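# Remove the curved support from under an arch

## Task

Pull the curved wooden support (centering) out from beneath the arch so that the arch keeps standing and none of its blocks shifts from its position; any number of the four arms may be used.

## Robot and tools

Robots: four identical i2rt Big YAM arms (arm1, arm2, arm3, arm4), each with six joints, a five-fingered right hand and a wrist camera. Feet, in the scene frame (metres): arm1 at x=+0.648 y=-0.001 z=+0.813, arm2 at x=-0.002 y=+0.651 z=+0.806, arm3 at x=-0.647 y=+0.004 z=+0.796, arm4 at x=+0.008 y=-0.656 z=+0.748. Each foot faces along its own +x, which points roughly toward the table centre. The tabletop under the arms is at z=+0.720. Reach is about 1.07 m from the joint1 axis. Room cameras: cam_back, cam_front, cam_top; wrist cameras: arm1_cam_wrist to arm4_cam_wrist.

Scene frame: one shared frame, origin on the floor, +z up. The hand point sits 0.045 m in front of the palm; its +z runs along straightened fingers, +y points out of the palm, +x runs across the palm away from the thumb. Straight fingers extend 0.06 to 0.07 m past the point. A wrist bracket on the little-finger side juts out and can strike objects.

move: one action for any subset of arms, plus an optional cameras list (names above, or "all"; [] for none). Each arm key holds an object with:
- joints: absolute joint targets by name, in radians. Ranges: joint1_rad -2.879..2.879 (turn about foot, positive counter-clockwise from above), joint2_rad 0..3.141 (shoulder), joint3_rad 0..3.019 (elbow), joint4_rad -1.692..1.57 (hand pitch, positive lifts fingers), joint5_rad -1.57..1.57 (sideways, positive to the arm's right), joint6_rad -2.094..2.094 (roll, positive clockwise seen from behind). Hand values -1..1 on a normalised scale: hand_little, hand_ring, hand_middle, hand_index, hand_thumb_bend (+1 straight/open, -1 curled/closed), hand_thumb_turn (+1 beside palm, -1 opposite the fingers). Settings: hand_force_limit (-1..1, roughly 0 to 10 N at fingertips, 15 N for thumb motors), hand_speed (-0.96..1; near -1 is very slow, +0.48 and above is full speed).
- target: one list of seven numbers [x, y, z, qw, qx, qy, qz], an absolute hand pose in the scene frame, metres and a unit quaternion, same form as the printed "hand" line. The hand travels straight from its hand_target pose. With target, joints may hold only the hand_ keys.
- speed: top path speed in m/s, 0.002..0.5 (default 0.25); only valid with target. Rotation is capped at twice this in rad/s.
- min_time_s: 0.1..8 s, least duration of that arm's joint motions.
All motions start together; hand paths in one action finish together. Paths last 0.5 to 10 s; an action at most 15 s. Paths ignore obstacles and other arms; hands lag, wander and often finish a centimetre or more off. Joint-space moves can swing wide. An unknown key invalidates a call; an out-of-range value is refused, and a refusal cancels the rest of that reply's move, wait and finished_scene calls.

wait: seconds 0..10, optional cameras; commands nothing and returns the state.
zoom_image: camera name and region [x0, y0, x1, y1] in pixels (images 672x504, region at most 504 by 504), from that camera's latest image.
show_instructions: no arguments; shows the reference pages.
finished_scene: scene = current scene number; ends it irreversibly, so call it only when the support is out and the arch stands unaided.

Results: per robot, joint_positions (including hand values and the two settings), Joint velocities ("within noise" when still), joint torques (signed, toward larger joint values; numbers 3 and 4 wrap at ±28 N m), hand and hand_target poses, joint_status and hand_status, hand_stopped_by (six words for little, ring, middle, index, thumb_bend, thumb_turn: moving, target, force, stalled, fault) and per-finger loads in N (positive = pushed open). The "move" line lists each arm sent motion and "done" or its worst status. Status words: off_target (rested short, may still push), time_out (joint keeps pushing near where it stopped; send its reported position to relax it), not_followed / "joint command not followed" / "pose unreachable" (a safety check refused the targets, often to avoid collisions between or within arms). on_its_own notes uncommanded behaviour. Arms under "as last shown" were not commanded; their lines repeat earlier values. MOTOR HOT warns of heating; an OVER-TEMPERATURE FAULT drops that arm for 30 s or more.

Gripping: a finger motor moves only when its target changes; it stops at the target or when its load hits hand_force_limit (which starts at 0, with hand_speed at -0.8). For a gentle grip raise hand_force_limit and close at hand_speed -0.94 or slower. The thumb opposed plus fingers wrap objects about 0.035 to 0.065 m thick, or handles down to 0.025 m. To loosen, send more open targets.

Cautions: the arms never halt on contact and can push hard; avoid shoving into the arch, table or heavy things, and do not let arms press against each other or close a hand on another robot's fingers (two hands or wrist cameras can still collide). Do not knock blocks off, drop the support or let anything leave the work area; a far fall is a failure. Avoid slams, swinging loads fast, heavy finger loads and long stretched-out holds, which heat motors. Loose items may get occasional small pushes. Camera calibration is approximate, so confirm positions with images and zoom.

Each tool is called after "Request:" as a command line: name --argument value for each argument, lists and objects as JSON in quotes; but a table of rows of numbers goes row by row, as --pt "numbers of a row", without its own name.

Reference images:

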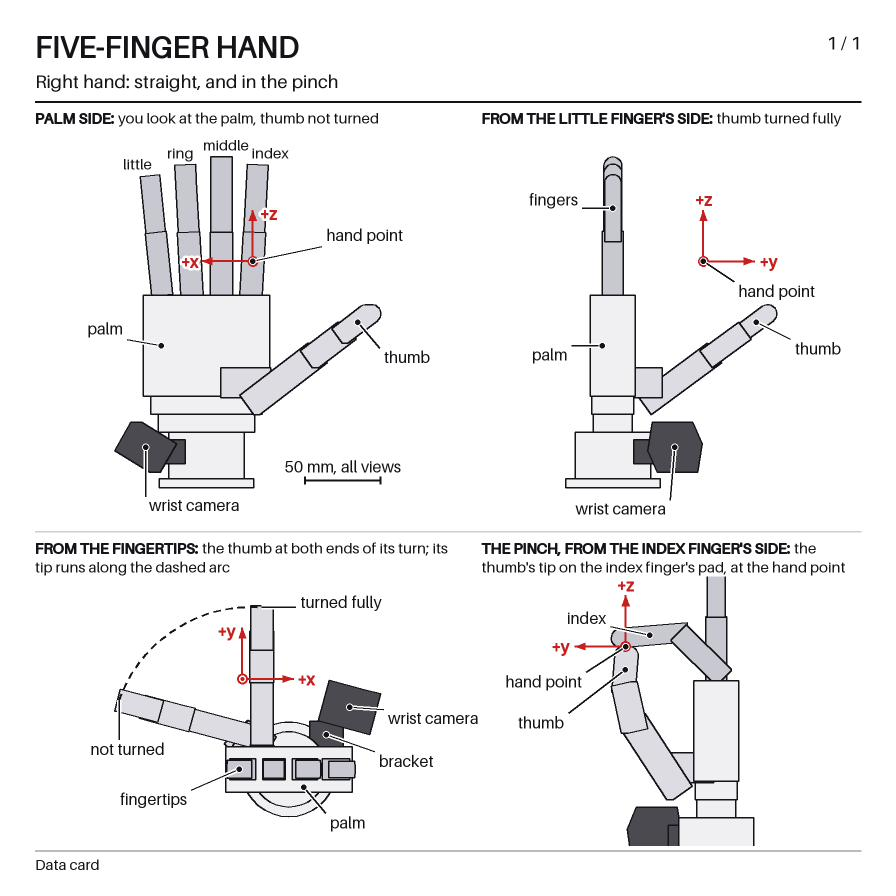

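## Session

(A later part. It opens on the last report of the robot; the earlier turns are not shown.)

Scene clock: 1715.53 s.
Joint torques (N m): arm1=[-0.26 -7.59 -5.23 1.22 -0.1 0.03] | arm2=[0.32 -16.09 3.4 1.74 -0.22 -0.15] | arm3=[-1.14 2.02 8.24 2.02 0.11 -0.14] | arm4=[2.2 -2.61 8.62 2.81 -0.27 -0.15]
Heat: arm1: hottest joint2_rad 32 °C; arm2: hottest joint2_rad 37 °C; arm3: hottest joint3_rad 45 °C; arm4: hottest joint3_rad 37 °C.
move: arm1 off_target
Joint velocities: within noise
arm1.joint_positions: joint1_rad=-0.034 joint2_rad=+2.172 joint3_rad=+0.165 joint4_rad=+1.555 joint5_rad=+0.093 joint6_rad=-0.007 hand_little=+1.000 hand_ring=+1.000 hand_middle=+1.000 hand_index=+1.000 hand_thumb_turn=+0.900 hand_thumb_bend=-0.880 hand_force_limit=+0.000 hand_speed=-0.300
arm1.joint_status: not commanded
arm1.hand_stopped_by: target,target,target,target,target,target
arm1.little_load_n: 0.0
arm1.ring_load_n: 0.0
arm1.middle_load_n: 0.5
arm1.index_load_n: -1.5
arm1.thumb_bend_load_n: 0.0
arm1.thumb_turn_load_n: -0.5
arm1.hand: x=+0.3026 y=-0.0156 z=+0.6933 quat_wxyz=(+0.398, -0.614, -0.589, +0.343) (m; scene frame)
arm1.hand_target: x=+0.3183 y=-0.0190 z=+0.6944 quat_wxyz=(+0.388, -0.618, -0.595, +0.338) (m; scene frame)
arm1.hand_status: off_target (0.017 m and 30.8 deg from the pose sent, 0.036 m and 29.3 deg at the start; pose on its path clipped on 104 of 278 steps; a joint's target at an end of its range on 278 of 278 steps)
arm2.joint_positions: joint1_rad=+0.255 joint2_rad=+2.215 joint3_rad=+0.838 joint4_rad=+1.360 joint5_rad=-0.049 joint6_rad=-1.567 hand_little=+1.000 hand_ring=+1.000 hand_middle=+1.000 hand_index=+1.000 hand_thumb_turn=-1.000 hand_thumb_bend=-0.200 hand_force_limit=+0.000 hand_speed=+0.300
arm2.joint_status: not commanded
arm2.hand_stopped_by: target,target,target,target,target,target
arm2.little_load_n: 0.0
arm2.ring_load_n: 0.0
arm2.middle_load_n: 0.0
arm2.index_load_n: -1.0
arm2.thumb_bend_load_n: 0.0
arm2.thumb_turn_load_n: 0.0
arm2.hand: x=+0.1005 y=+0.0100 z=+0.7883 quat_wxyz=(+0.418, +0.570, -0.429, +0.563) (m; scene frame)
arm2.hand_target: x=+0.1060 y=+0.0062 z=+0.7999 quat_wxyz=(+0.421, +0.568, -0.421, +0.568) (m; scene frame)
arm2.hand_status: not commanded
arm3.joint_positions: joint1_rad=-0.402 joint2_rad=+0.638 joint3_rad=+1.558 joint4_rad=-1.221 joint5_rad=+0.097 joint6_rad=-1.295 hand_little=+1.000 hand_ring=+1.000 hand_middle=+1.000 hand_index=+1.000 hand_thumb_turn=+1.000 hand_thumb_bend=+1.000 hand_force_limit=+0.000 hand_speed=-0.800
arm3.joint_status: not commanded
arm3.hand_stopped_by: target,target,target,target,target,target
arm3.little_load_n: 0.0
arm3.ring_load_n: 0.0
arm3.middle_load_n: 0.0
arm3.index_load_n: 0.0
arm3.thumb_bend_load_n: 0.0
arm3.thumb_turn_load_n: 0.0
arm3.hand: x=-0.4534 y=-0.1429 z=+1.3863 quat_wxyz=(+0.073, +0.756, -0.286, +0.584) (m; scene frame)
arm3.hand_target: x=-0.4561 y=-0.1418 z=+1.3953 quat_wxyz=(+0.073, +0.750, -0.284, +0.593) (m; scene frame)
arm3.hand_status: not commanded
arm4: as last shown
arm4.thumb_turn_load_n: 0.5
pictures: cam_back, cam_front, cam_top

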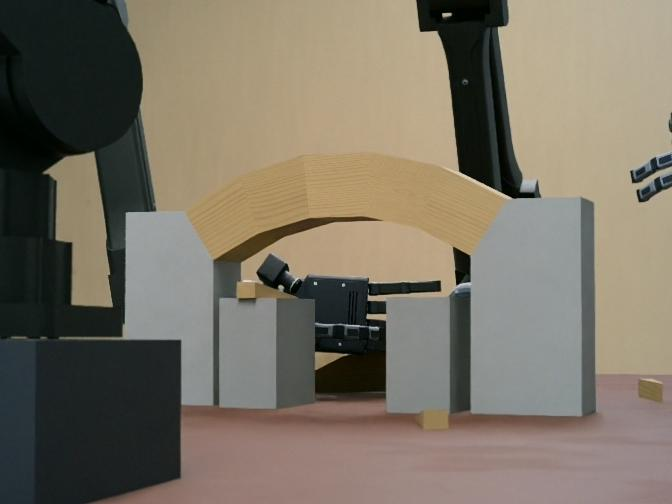

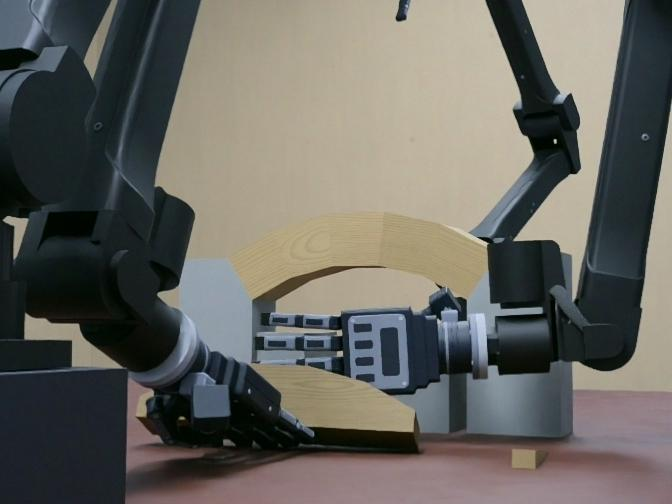

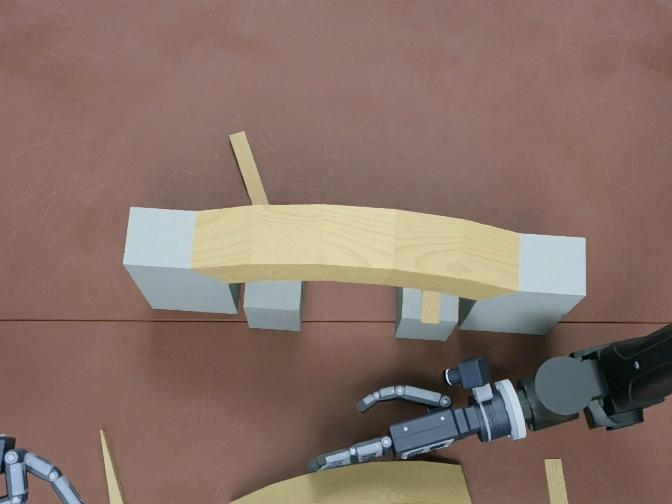

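Request:
move --arm1 '{"target":[0.3392,-0.0206,0.694,0.5349,-0.4988,-0.4651,0.4988],"speed":0.03}' --cameras '["cam_front","cam_back","cam_top"]'

Request:
zoom_image --camera "cam_front" --region '[120, 320, 460, 480]'

Request:
zoom_image --camera "cam_back" --region '[290, 300, 490, 430]'

Scene clock: 1732.77 s.
Joint torques (N m): arm1=[-0.38 -6.89 -5.71 1.05 -0.05 0.03] | arm2=[0.32 -16.09 3.36 1.77 -0.21 -0.15] | arm3=[-1.14 2.08 8.25 2.03 0.12 -0.14] | arm4=[0.44 -2.61 8.66 3.02 -0.32 -0.15]
Heat: arm1: hottest joint2_rad 32 °C; arm2: hottest joint2_rad 37 °C; arm3: hottest joint3_rad 45 °C; arm4: hottest joint3_rad 37 °C.
move: arm1 off_target
Joint velocities: within noise
arm1.joint_positions: joint1_rad=+0.002 joint2_rad=+2.164 joint3_rad=+0.126 joint4_rad=+1.560 joint5_rad=+0.146 joint6_rad=+0.010 hand_little=+1.000 hand_ring=+1.000 hand_middle=+1.000 hand_index=+1.000 hand_thumb_turn=+0.900 hand_thumb_bend=-0.880 hand_force_limit=+0.000 hand_speed=-0.300
arm1.joint_status: not commanded
arm1.hand_stopped_by: target,target,target,target,target,target
arm1.little_load_n: 0.0
arm1.ring_load_n: 0.0
arm1.middle_load_n: 0.5
arm1.index_load_n: -1.0
arm1.thumb_bend_load_n: -0.5
arm1.thumb_turn_load_n: 0.0
arm1.hand: x=+0.3197 y=-0.0180 z=+0.6954 quat_wxyz=(+0.397, -0.622, -0.590, +0.329) (m; scene frame)
arm1.hand_target: x=+0.3381 y=-0.0204 z=+0.6947 quat_wxyz=(+0.384, -0.627, -0.598, +0.320) (m; scene frame)
arm1.hand_status: off_target (0.020 m and 32.2 deg from the pose sent, 0.037 m and 30.8 deg at the start; pose on its path clipped on 116 of 296 steps; a joint's target at an end of its range on 296 of 296 steps)
arm2, arm3, arm4: as last shown
arm2.index_load_n: 0.0
arm4.thumb_bend_load_n: 0.5
pictures: cam_back, cam_front, cam_top

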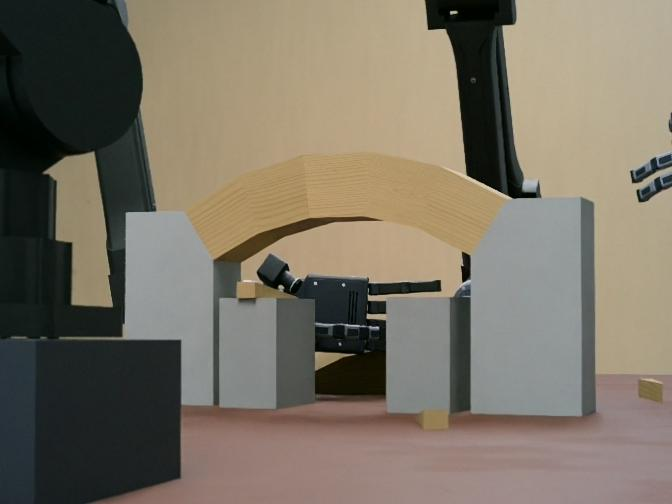

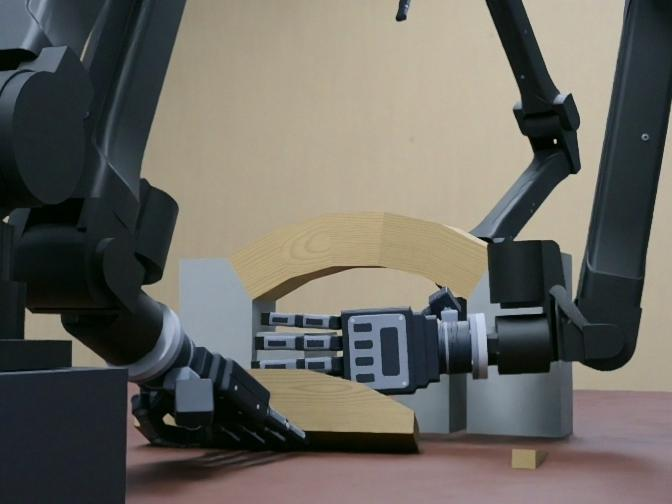

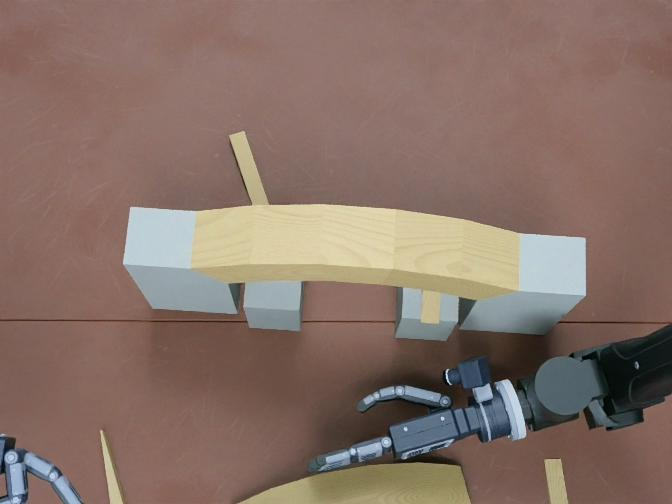

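Scaled by 1.482.

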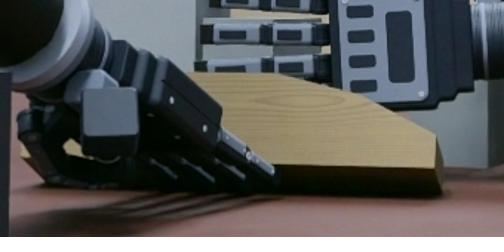

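Scaled by 2.520.

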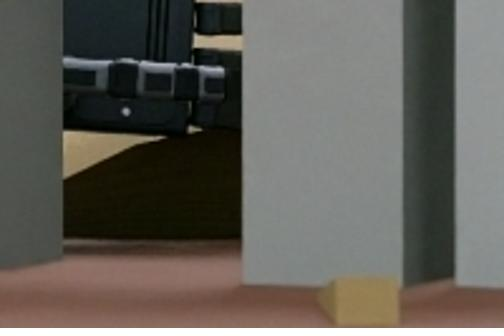

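Request:
move --arm1 '{"target":[0.3632,-0.0222,0.696,0.384,-0.627,-0.598,0.320],"speed":0.03}' --cameras '["cam_front","cam_back","cam_top"]'

Request:
zoom_image --camera "cam_front" --region '[120, 320, 460, 480]'

Request:
zoom_image --camera "cam_back" --region '[290, 300, 490, 430]'

Scene clock: 1753.40 s.
Joint torques (N m): arm1=[-0.09 -6.18 -6.57 0.98 -0.13 0.02] | arm2=[0.26 -16.09 3.38 1.73 -0.22 -0.15] | arm3=[-1.14 2.02 8.25 2.02 0.11 -0.14] | arm4=[1.03 -2.96 8.44 2.88 -0.33 -0.13]
Heat: arm1: hottest joint2_rad 31 °C; arm2: hottest joint2_rad 37 °C; arm3: hottest joint3_rad 45 °C; arm4: hottest joint3_rad 37 °C.
move: arm1 off_target
Joint velocities: within noise
arm1.joint_positions: joint1_rad=+0.022 joint2_rad=+2.154 joint3_rad=+0.083 joint4_rad=+1.560 joint5_rad=+0.167 joint6_rad=+0.023 hand_little=+1.000 hand_ring=+1.000 hand_middle=+1.000 hand_index=+1.000 hand_thumb_turn=+0.900 hand_thumb_bend=-0.880 hand_force_limit=+0.000 hand_speed=-0.300
arm1.joint_status: not commanded
arm1.hand_stopped_by: target,target,target,target,target,target
arm1.little_load_n: 0.0
arm1.ring_load_n: 0.0
arm1.middle_load_n: 1.0
arm1.index_load_n: -1.5
arm1.thumb_bend_load_n: 0.0
arm1.thumb_turn_load_n: 0.0
arm1.hand: x=+0.3392 y=-0.0198 z=+0.6978 quat_wxyz=(+0.389, -0.628, -0.594, +0.318) (m; scene frame)
arm1.hand_target: x=+0.3621 y=-0.0219 z=+0.6966 quat_wxyz=(+0.373, -0.634, -0.605, +0.306) (m; scene frame)
arm1.hand_status: off_target (0.024 m and 0.7 deg from the pose sent, 0.044 m and 2.1 deg at the start; a joint's target at an end of its range on 40 of 40 steps)
arm2, arm3, arm4: as last shown
arm4.thumb_bend_load_n: 0.0
arm4.thumb_turn_load_n: 0.0
pictures: cam_back, cam_front, cam_top

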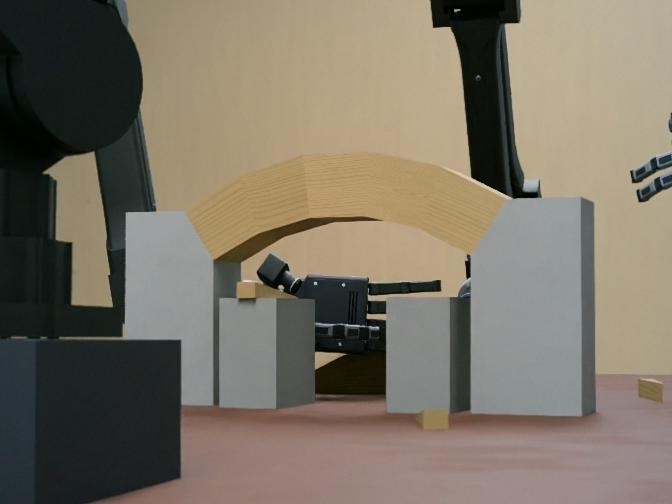

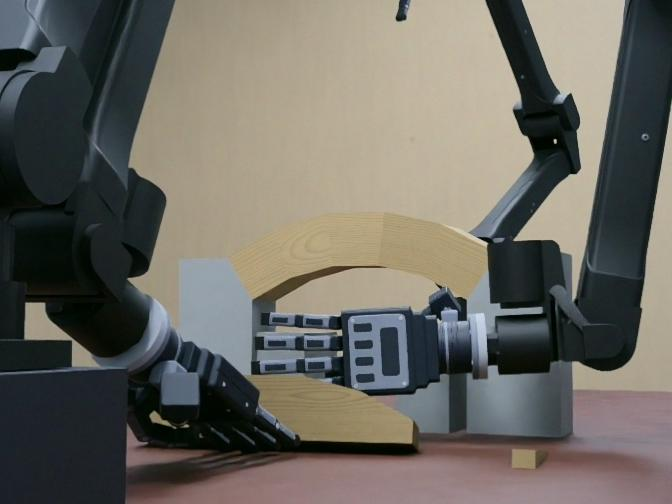

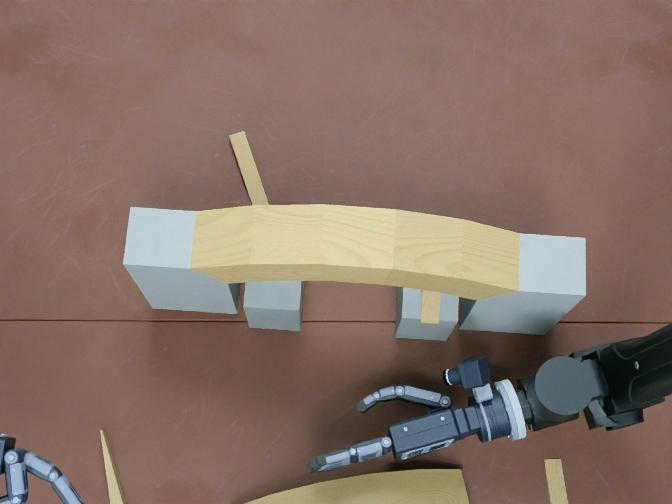

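Scaled by 1.482.

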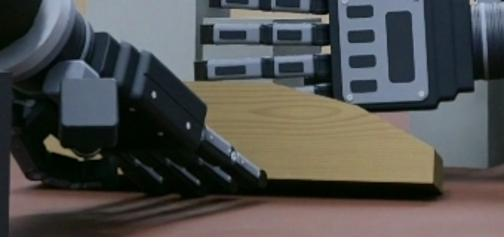

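Scaled by 2.520.

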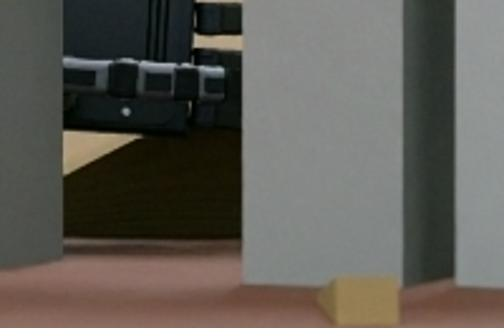

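Request:
move --arm1 '{"target":[0.3832,-0.0236,0.698,0.384,-0.627,-0.598,0.320],"speed":0.02}' --cameras '["cam_front","cam_top"]'

Request:
zoom_image --camera "cam_front" --region '[120, 320, 460, 480]'

Scene clock: 1759.30 s.
Joint torques (N m): arm1=[-0.38 -5.95 -6.52 0.95 -0.07 -0.01] | arm2=[0.32 -16.15 3.37 1.73 -0.21 -0.15] | arm3=[-1.08 2.08 8.25 2.02 0.11 -0.14] | arm4=[0.85 -2.73 8.7 2.67 -0.28 -0.11]
Heat: arm1: hottest joint2_rad 32 °C; arm2: hottest joint2_rad 37 °C; arm3: hottest joint3_rad 45 °C; arm4: hottest joint3_rad 37 °C.
move: arm1 not_followed
Joint velocities: within noise
arm1.joint_positions: joint1_rad=+0.027 joint2_rad=+2.150 joint3_rad=+0.068 joint4_rad=+1.560 joint5_rad=+0.171 joint6_rad=+0.029 hand_little=+1.000 hand_ring=+1.000 hand_middle=+1.000 hand_index=+1.000 hand_thumb_turn=+0.900 hand_thumb_bend=-0.880 hand_force_limit=+0.000 hand_speed=-0.300
arm1.joint_status: not commanded
arm1.hand_stopped_by: target,target,target,target,target,target
arm1.little_load_n: 0.0
arm1.ring_load_n: 0.0
arm1.middle_load_n: 0.5
arm1.index_load_n: 0.0
arm1.thumb_bend_load_n: 0.0
arm1.thumb_turn_load_n: 0.0
arm1.hand: x=+0.3459 y=-0.0206 z=+0.6988 quat_wxyz=(+0.385, -0.631, -0.595, +0.316) (m; scene frame)
arm1.hand_target: x=+0.3681 y=-0.0220 z=+0.6975 quat_wxyz=(+0.370, -0.635, -0.607, +0.303) (m; scene frame)
arm1.hand_status: not_followed (0.037 m and 0.7 deg from the pose sent, 0.044 m and 0.7 deg at the start; a joint's target at an end of its range on 46 of 46 steps)
arm2, arm3, arm4: as last shown
pictures: cam_front, cam_top
pose unreachable (arm1 arm): on one or more control steps of this call this arm could not follow its commanded pose, so it was not sent that pose on those steps. On the call's last step it was still not sent that pose. It may still have moved: this result reports where it is.
cause: moving toward the commanded pose would bring two parts of the arm too close to each other.

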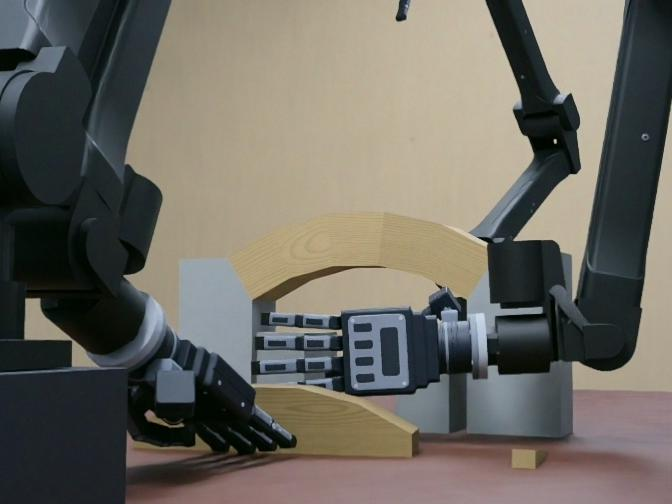

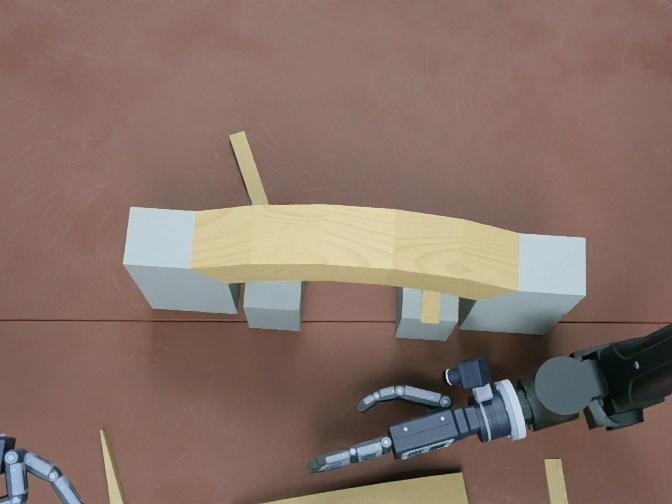

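Scaled by 1.482.

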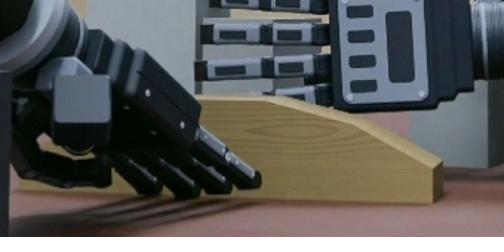

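Request:
move --arm1 '{"target":[0.375,-0.022,0.77,0.384,-0.627,-0.598,0.320],"speed":0.06}' --cameras '["cam_front","cam_top"]'

Scene clock: 1771.87 s.
Joint torques (N m): arm1=[-1.03 -6.18 -2.82 0.99 -0.08 -0.05] | arm2=[0.38 -16.15 3.37 1.72 -0.22 -0.14] | arm3=[-1.08 2.02 8.25 2.02 0.12 -0.14] | arm4=[1.61 -3.02 8.7 2.85 -0.27 -0.12]
Heat: arm1: hottest joint2_rad 31 °C; arm2: hottest joint2_rad 37 °C; arm3: hottest joint3_rad 45 °C; arm4: hottest joint3_rad 37 °C.
move: arm1 not_followed
Joint velocities: within noise
arm1.joint_positions: joint1_rad=+0.027 joint2_rad=+2.150 joint3_rad=+0.068 joint4_rad=+1.560 joint5_rad=+0.171 joint6_rad=+0.029 hand_little=+1.000 hand_ring=+1.000 hand_middle=+1.000 hand_index=+1.000 hand_thumb_turn=+0.900 hand_thumb_bend=-0.880 hand_force_limit=+0.000 hand_speed=-0.300
arm1.joint_status: not commanded
arm1.hand_stopped_by: target,target,target,target,target,target
arm1.little_load_n: 0.0
arm1.ring_load_n: -0.5
arm1.middle_load_n: 0.5
arm1.index_load_n: -0.5
arm1.thumb_bend_load_n: 0.0
arm1.thumb_turn_load_n: 0.0
arm1.hand: x=+0.3458 y=-0.0207 z=+0.6990 quat_wxyz=(+0.385, -0.630, -0.595, +0.316) (m; scene frame)
arm1.hand_target: x=+0.3465 y=-0.0206 z=+0.6983 quat_wxyz=(+0.384, -0.631, -0.596, +0.315) (m; scene frame)
arm1.hand_status: not_followed (0.077 m and 0.7 deg from the pose sent, 0.077 m and 0.7 deg at the start)
arm2, arm3, arm4: as last shown
arm3.little_load_n: -0.5
pictures: cam_front, cam_top
pose unreachable (arm1 arm): on one or more control steps of this call this arm could not follow its commanded pose, so it was not sent that pose on those steps. On the call's last step it was still not sent that pose. It may still have moved: this result reports where it is.
cause: moving toward the commanded pose would bring two parts of the arm too close to each other.

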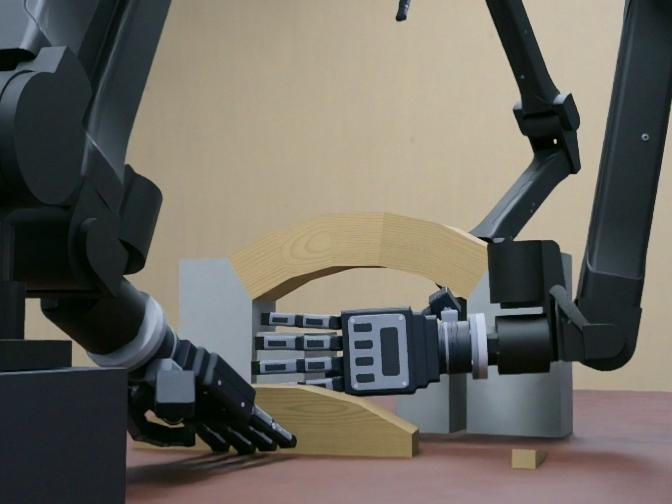

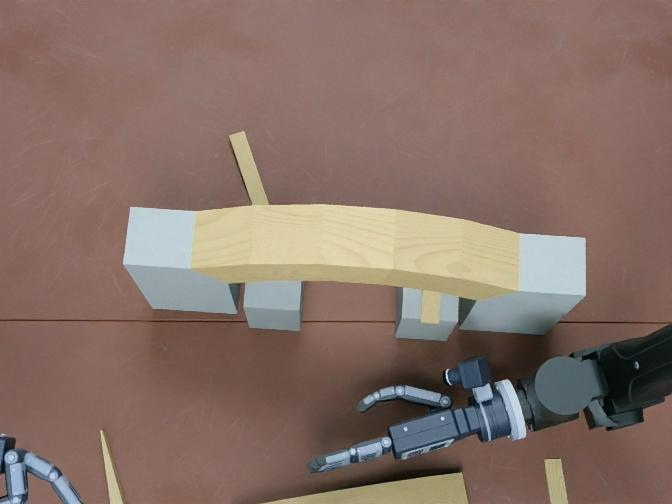

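Request:
move --arm1 '{"joints":{"joint1_rad":-0.03,"joint2_rad":1.97,"joint3_rad":0.07,"joint4_rad":1.3},"min_time_s":3}' --cameras '["cam_front","cam_top"]'

Scene clock: 1816.00 s.
Joint torques (N m): arm1=[-2.2 -5.71 -1.05 -0.01 0.17 -0.05] | arm2=[0.32 -16.09 3.38 1.73 -0.21 -0.15] | arm3=[-1.14 2.02 8.24 2 0.12 -0.14] | arm4=[2.2 -1.79 8.69 2.76 -0.24 -0.1]
Heat: arm1: hottest joint2_rad 31 °C; arm2: hottest joint2_rad 37 °C; arm3: hottest joint3_rad 45 °C; arm4: hottest joint3_rad 37 °C.
move: arm1 done
Joint velocities: within noise
arm1.joint_positions: joint1_rad=-0.015 joint2_rad=+1.971 joint3_rad=+0.068 joint4_rad=+1.330 joint5_rad=+0.166 joint6_rad=+0.029 hand_little=+1.000 hand_ring=+1.000 hand_middle=+1.000 hand_index=+1.000 hand_thumb_turn=+0.900 hand_thumb_bend=-0.880 hand_force_limit=+0.000 hand_speed=-0.300
arm1.joint_status: all done
arm1.hand_stopped_by: target,target,target,target,target,target
arm1.little_load_n: 0.0
arm1.ring_load_n: 0.0
arm1.middle_load_n: 1.0
arm1.index_load_n: 0.0
arm1.thumb_bend_load_n: 0.0
arm1.thumb_turn_load_n: 0.0
arm1.hand: x=+0.3470 y=-0.0088 z=+0.7030 quat_wxyz=(+0.375, -0.650, -0.593, +0.292) (m; scene frame)
arm1.hand_target: x=+0.3513 y=-0.0031 z=+0.6979 quat_wxyz=(+0.372, -0.658, -0.592, +0.279) (m; scene frame)
arm1.hand_status: not commanded
arm2, arm3, arm4: as last shown
arm3.little_load_n: 0.0
arm3.thumb_turn_load_n: 0.5
pictures: cam_front, cam_top

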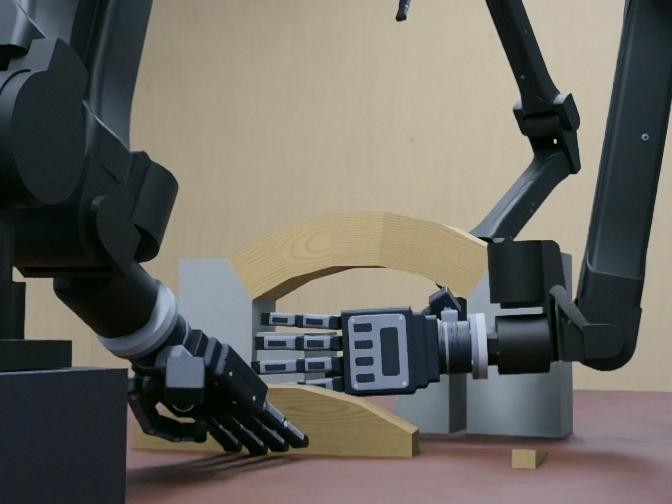

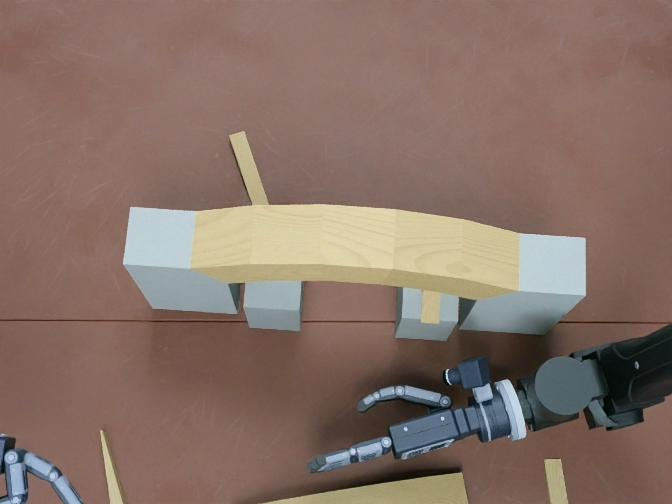

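Request:
move --arm1 '{"joints":{"joint1_rad":-0.03,"joint2_rad":1.6,"joint3_rad":0.07,"joint4_rad":0.85},"min_time_s":3}' --arm2 '{"target":[0.108,0.012,0.9,0.4206,0.5684,-0.4206,0.5684],"speed":0.06}' --cameras '["cam_front","cam_top","cam_back"]'

Scene clock: 1828.30 s.
Joint torques (N m): arm1=[-1.73 -5.07 2.19 0.55 0.05 -0.04] | arm2=[0.97 -14.39 4.4 1.51 0.05 -0.15] | arm3=[-1.14 2.02 8.24 2.02 0.12 -0.14] | arm4=[1.61 -2.96 8.55 2.82 -0.31 -0.09]
Heat: arm1: hottest joint2_rad 31 °C; arm2: hottest joint2_rad 37 °C; arm3: hottest joint3_rad 45 °C; arm4: hottest joint3_rad 37 °C.
move: arm1 done; arm2 done
Joint velocities: within noise
arm1.joint_positions: joint1_rad=-0.021 joint2_rad=+1.614 joint3_rad=+0.068 joint4_rad=+0.862 joint5_rad=+0.169 joint6_rad=+0.029 hand_little=+1.000 hand_ring=+1.000 hand_middle=+1.000 hand_index=+1.000 hand_thumb_turn=+0.900 hand_thumb_bend=-0.880 hand_force_limit=+0.000 hand_speed=-0.300
arm1.joint_status: all done
arm1.hand_stopped_by: target,target,target,target,target,target
arm1.little_load_n: 0.0
arm1.ring_load_n: 0.0
arm1.middle_load_n: 0.0
arm1.index_load_n: 0.0
arm1.thumb_bend_load_n: 0.0
arm1.thumb_turn_load_n: 0.0
arm1.hand: x=+0.3615 y=-0.0059 z=+0.7151 quat_wxyz=(+0.345, -0.667, -0.611, +0.253) (m; scene frame)
arm1.hand_target: x=+0.3596 y=-0.0030 z=+0.7173 quat_wxyz=(+0.348, -0.669, -0.607, +0.252) (m; scene frame)
arm1.hand_status: not commanded
arm2.joint_positions: joint1_rad=+0.256 joint2_rad=+1.911 joint3_rad=+0.790 joint4_rad=+1.127 joint5_rad=-0.049 joint6_rad=-1.567 hand_little=+1.000 hand_ring=+1.000 hand_middle=+1.000 hand_index=+1.000 hand_thumb_turn=-1.000 hand_thumb_bend=-0.200 hand_force_limit=+0.000 hand_speed=+0.300
arm2.joint_status: not commanded
arm2.hand_stopped_by: target,target,target,target,target,target
arm2.little_load_n: 0.0
arm2.ring_load_n: 0.0
arm2.middle_load_n: -0.5
arm2.index_load_n: 0.0
arm2.thumb_bend_load_n: 0.0
arm2.thumb_turn_load_n: 0.0
arm2.hand: x=+0.1015 y=+0.0083 z=+0.8972 quat_wxyz=(+0.423, +0.564, -0.423, +0.569) (m; scene frame)
arm2.hand_target: x=+0.1080 y=+0.0120 z=+0.8998 quat_wxyz=(+0.421, +0.568, -0.421, +0.568) (m; scene frame)
arm2.hand_status: done (0.008 m and 0.7 deg from the pose sent, 0.112 m and 1.1 deg at the start)
arm3, arm4: as last shown
arm3.thumb_turn_load_n: 0.0
pictures: cam_back, cam_front, cam_top

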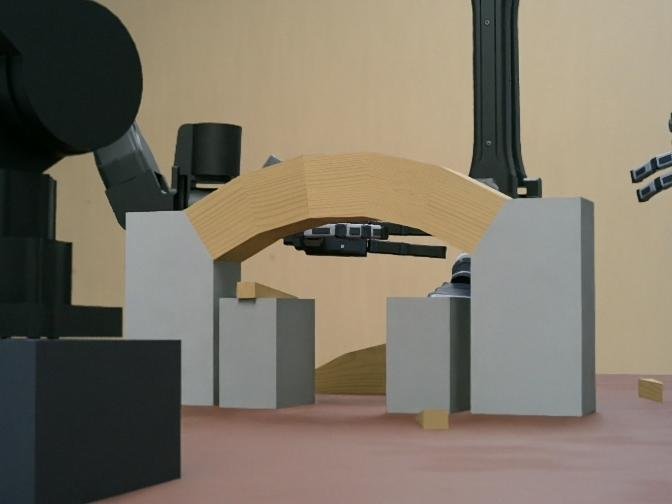

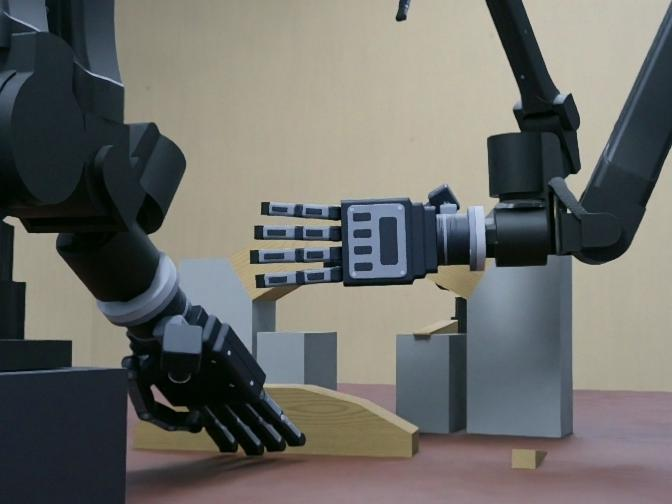

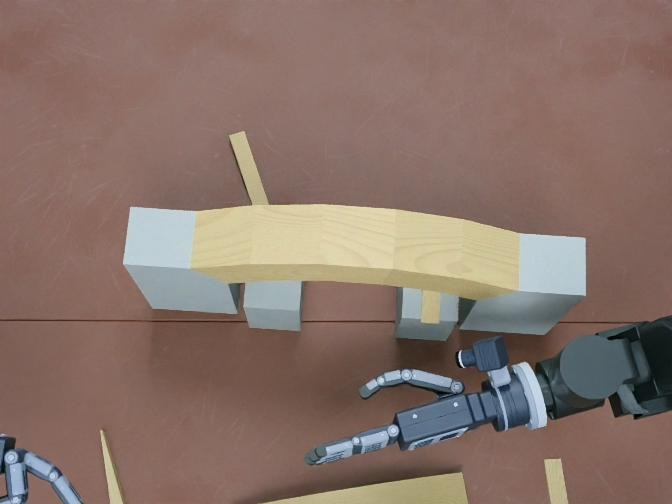

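Request:
finished_scene --scene 2

The scene is finished: the task was done.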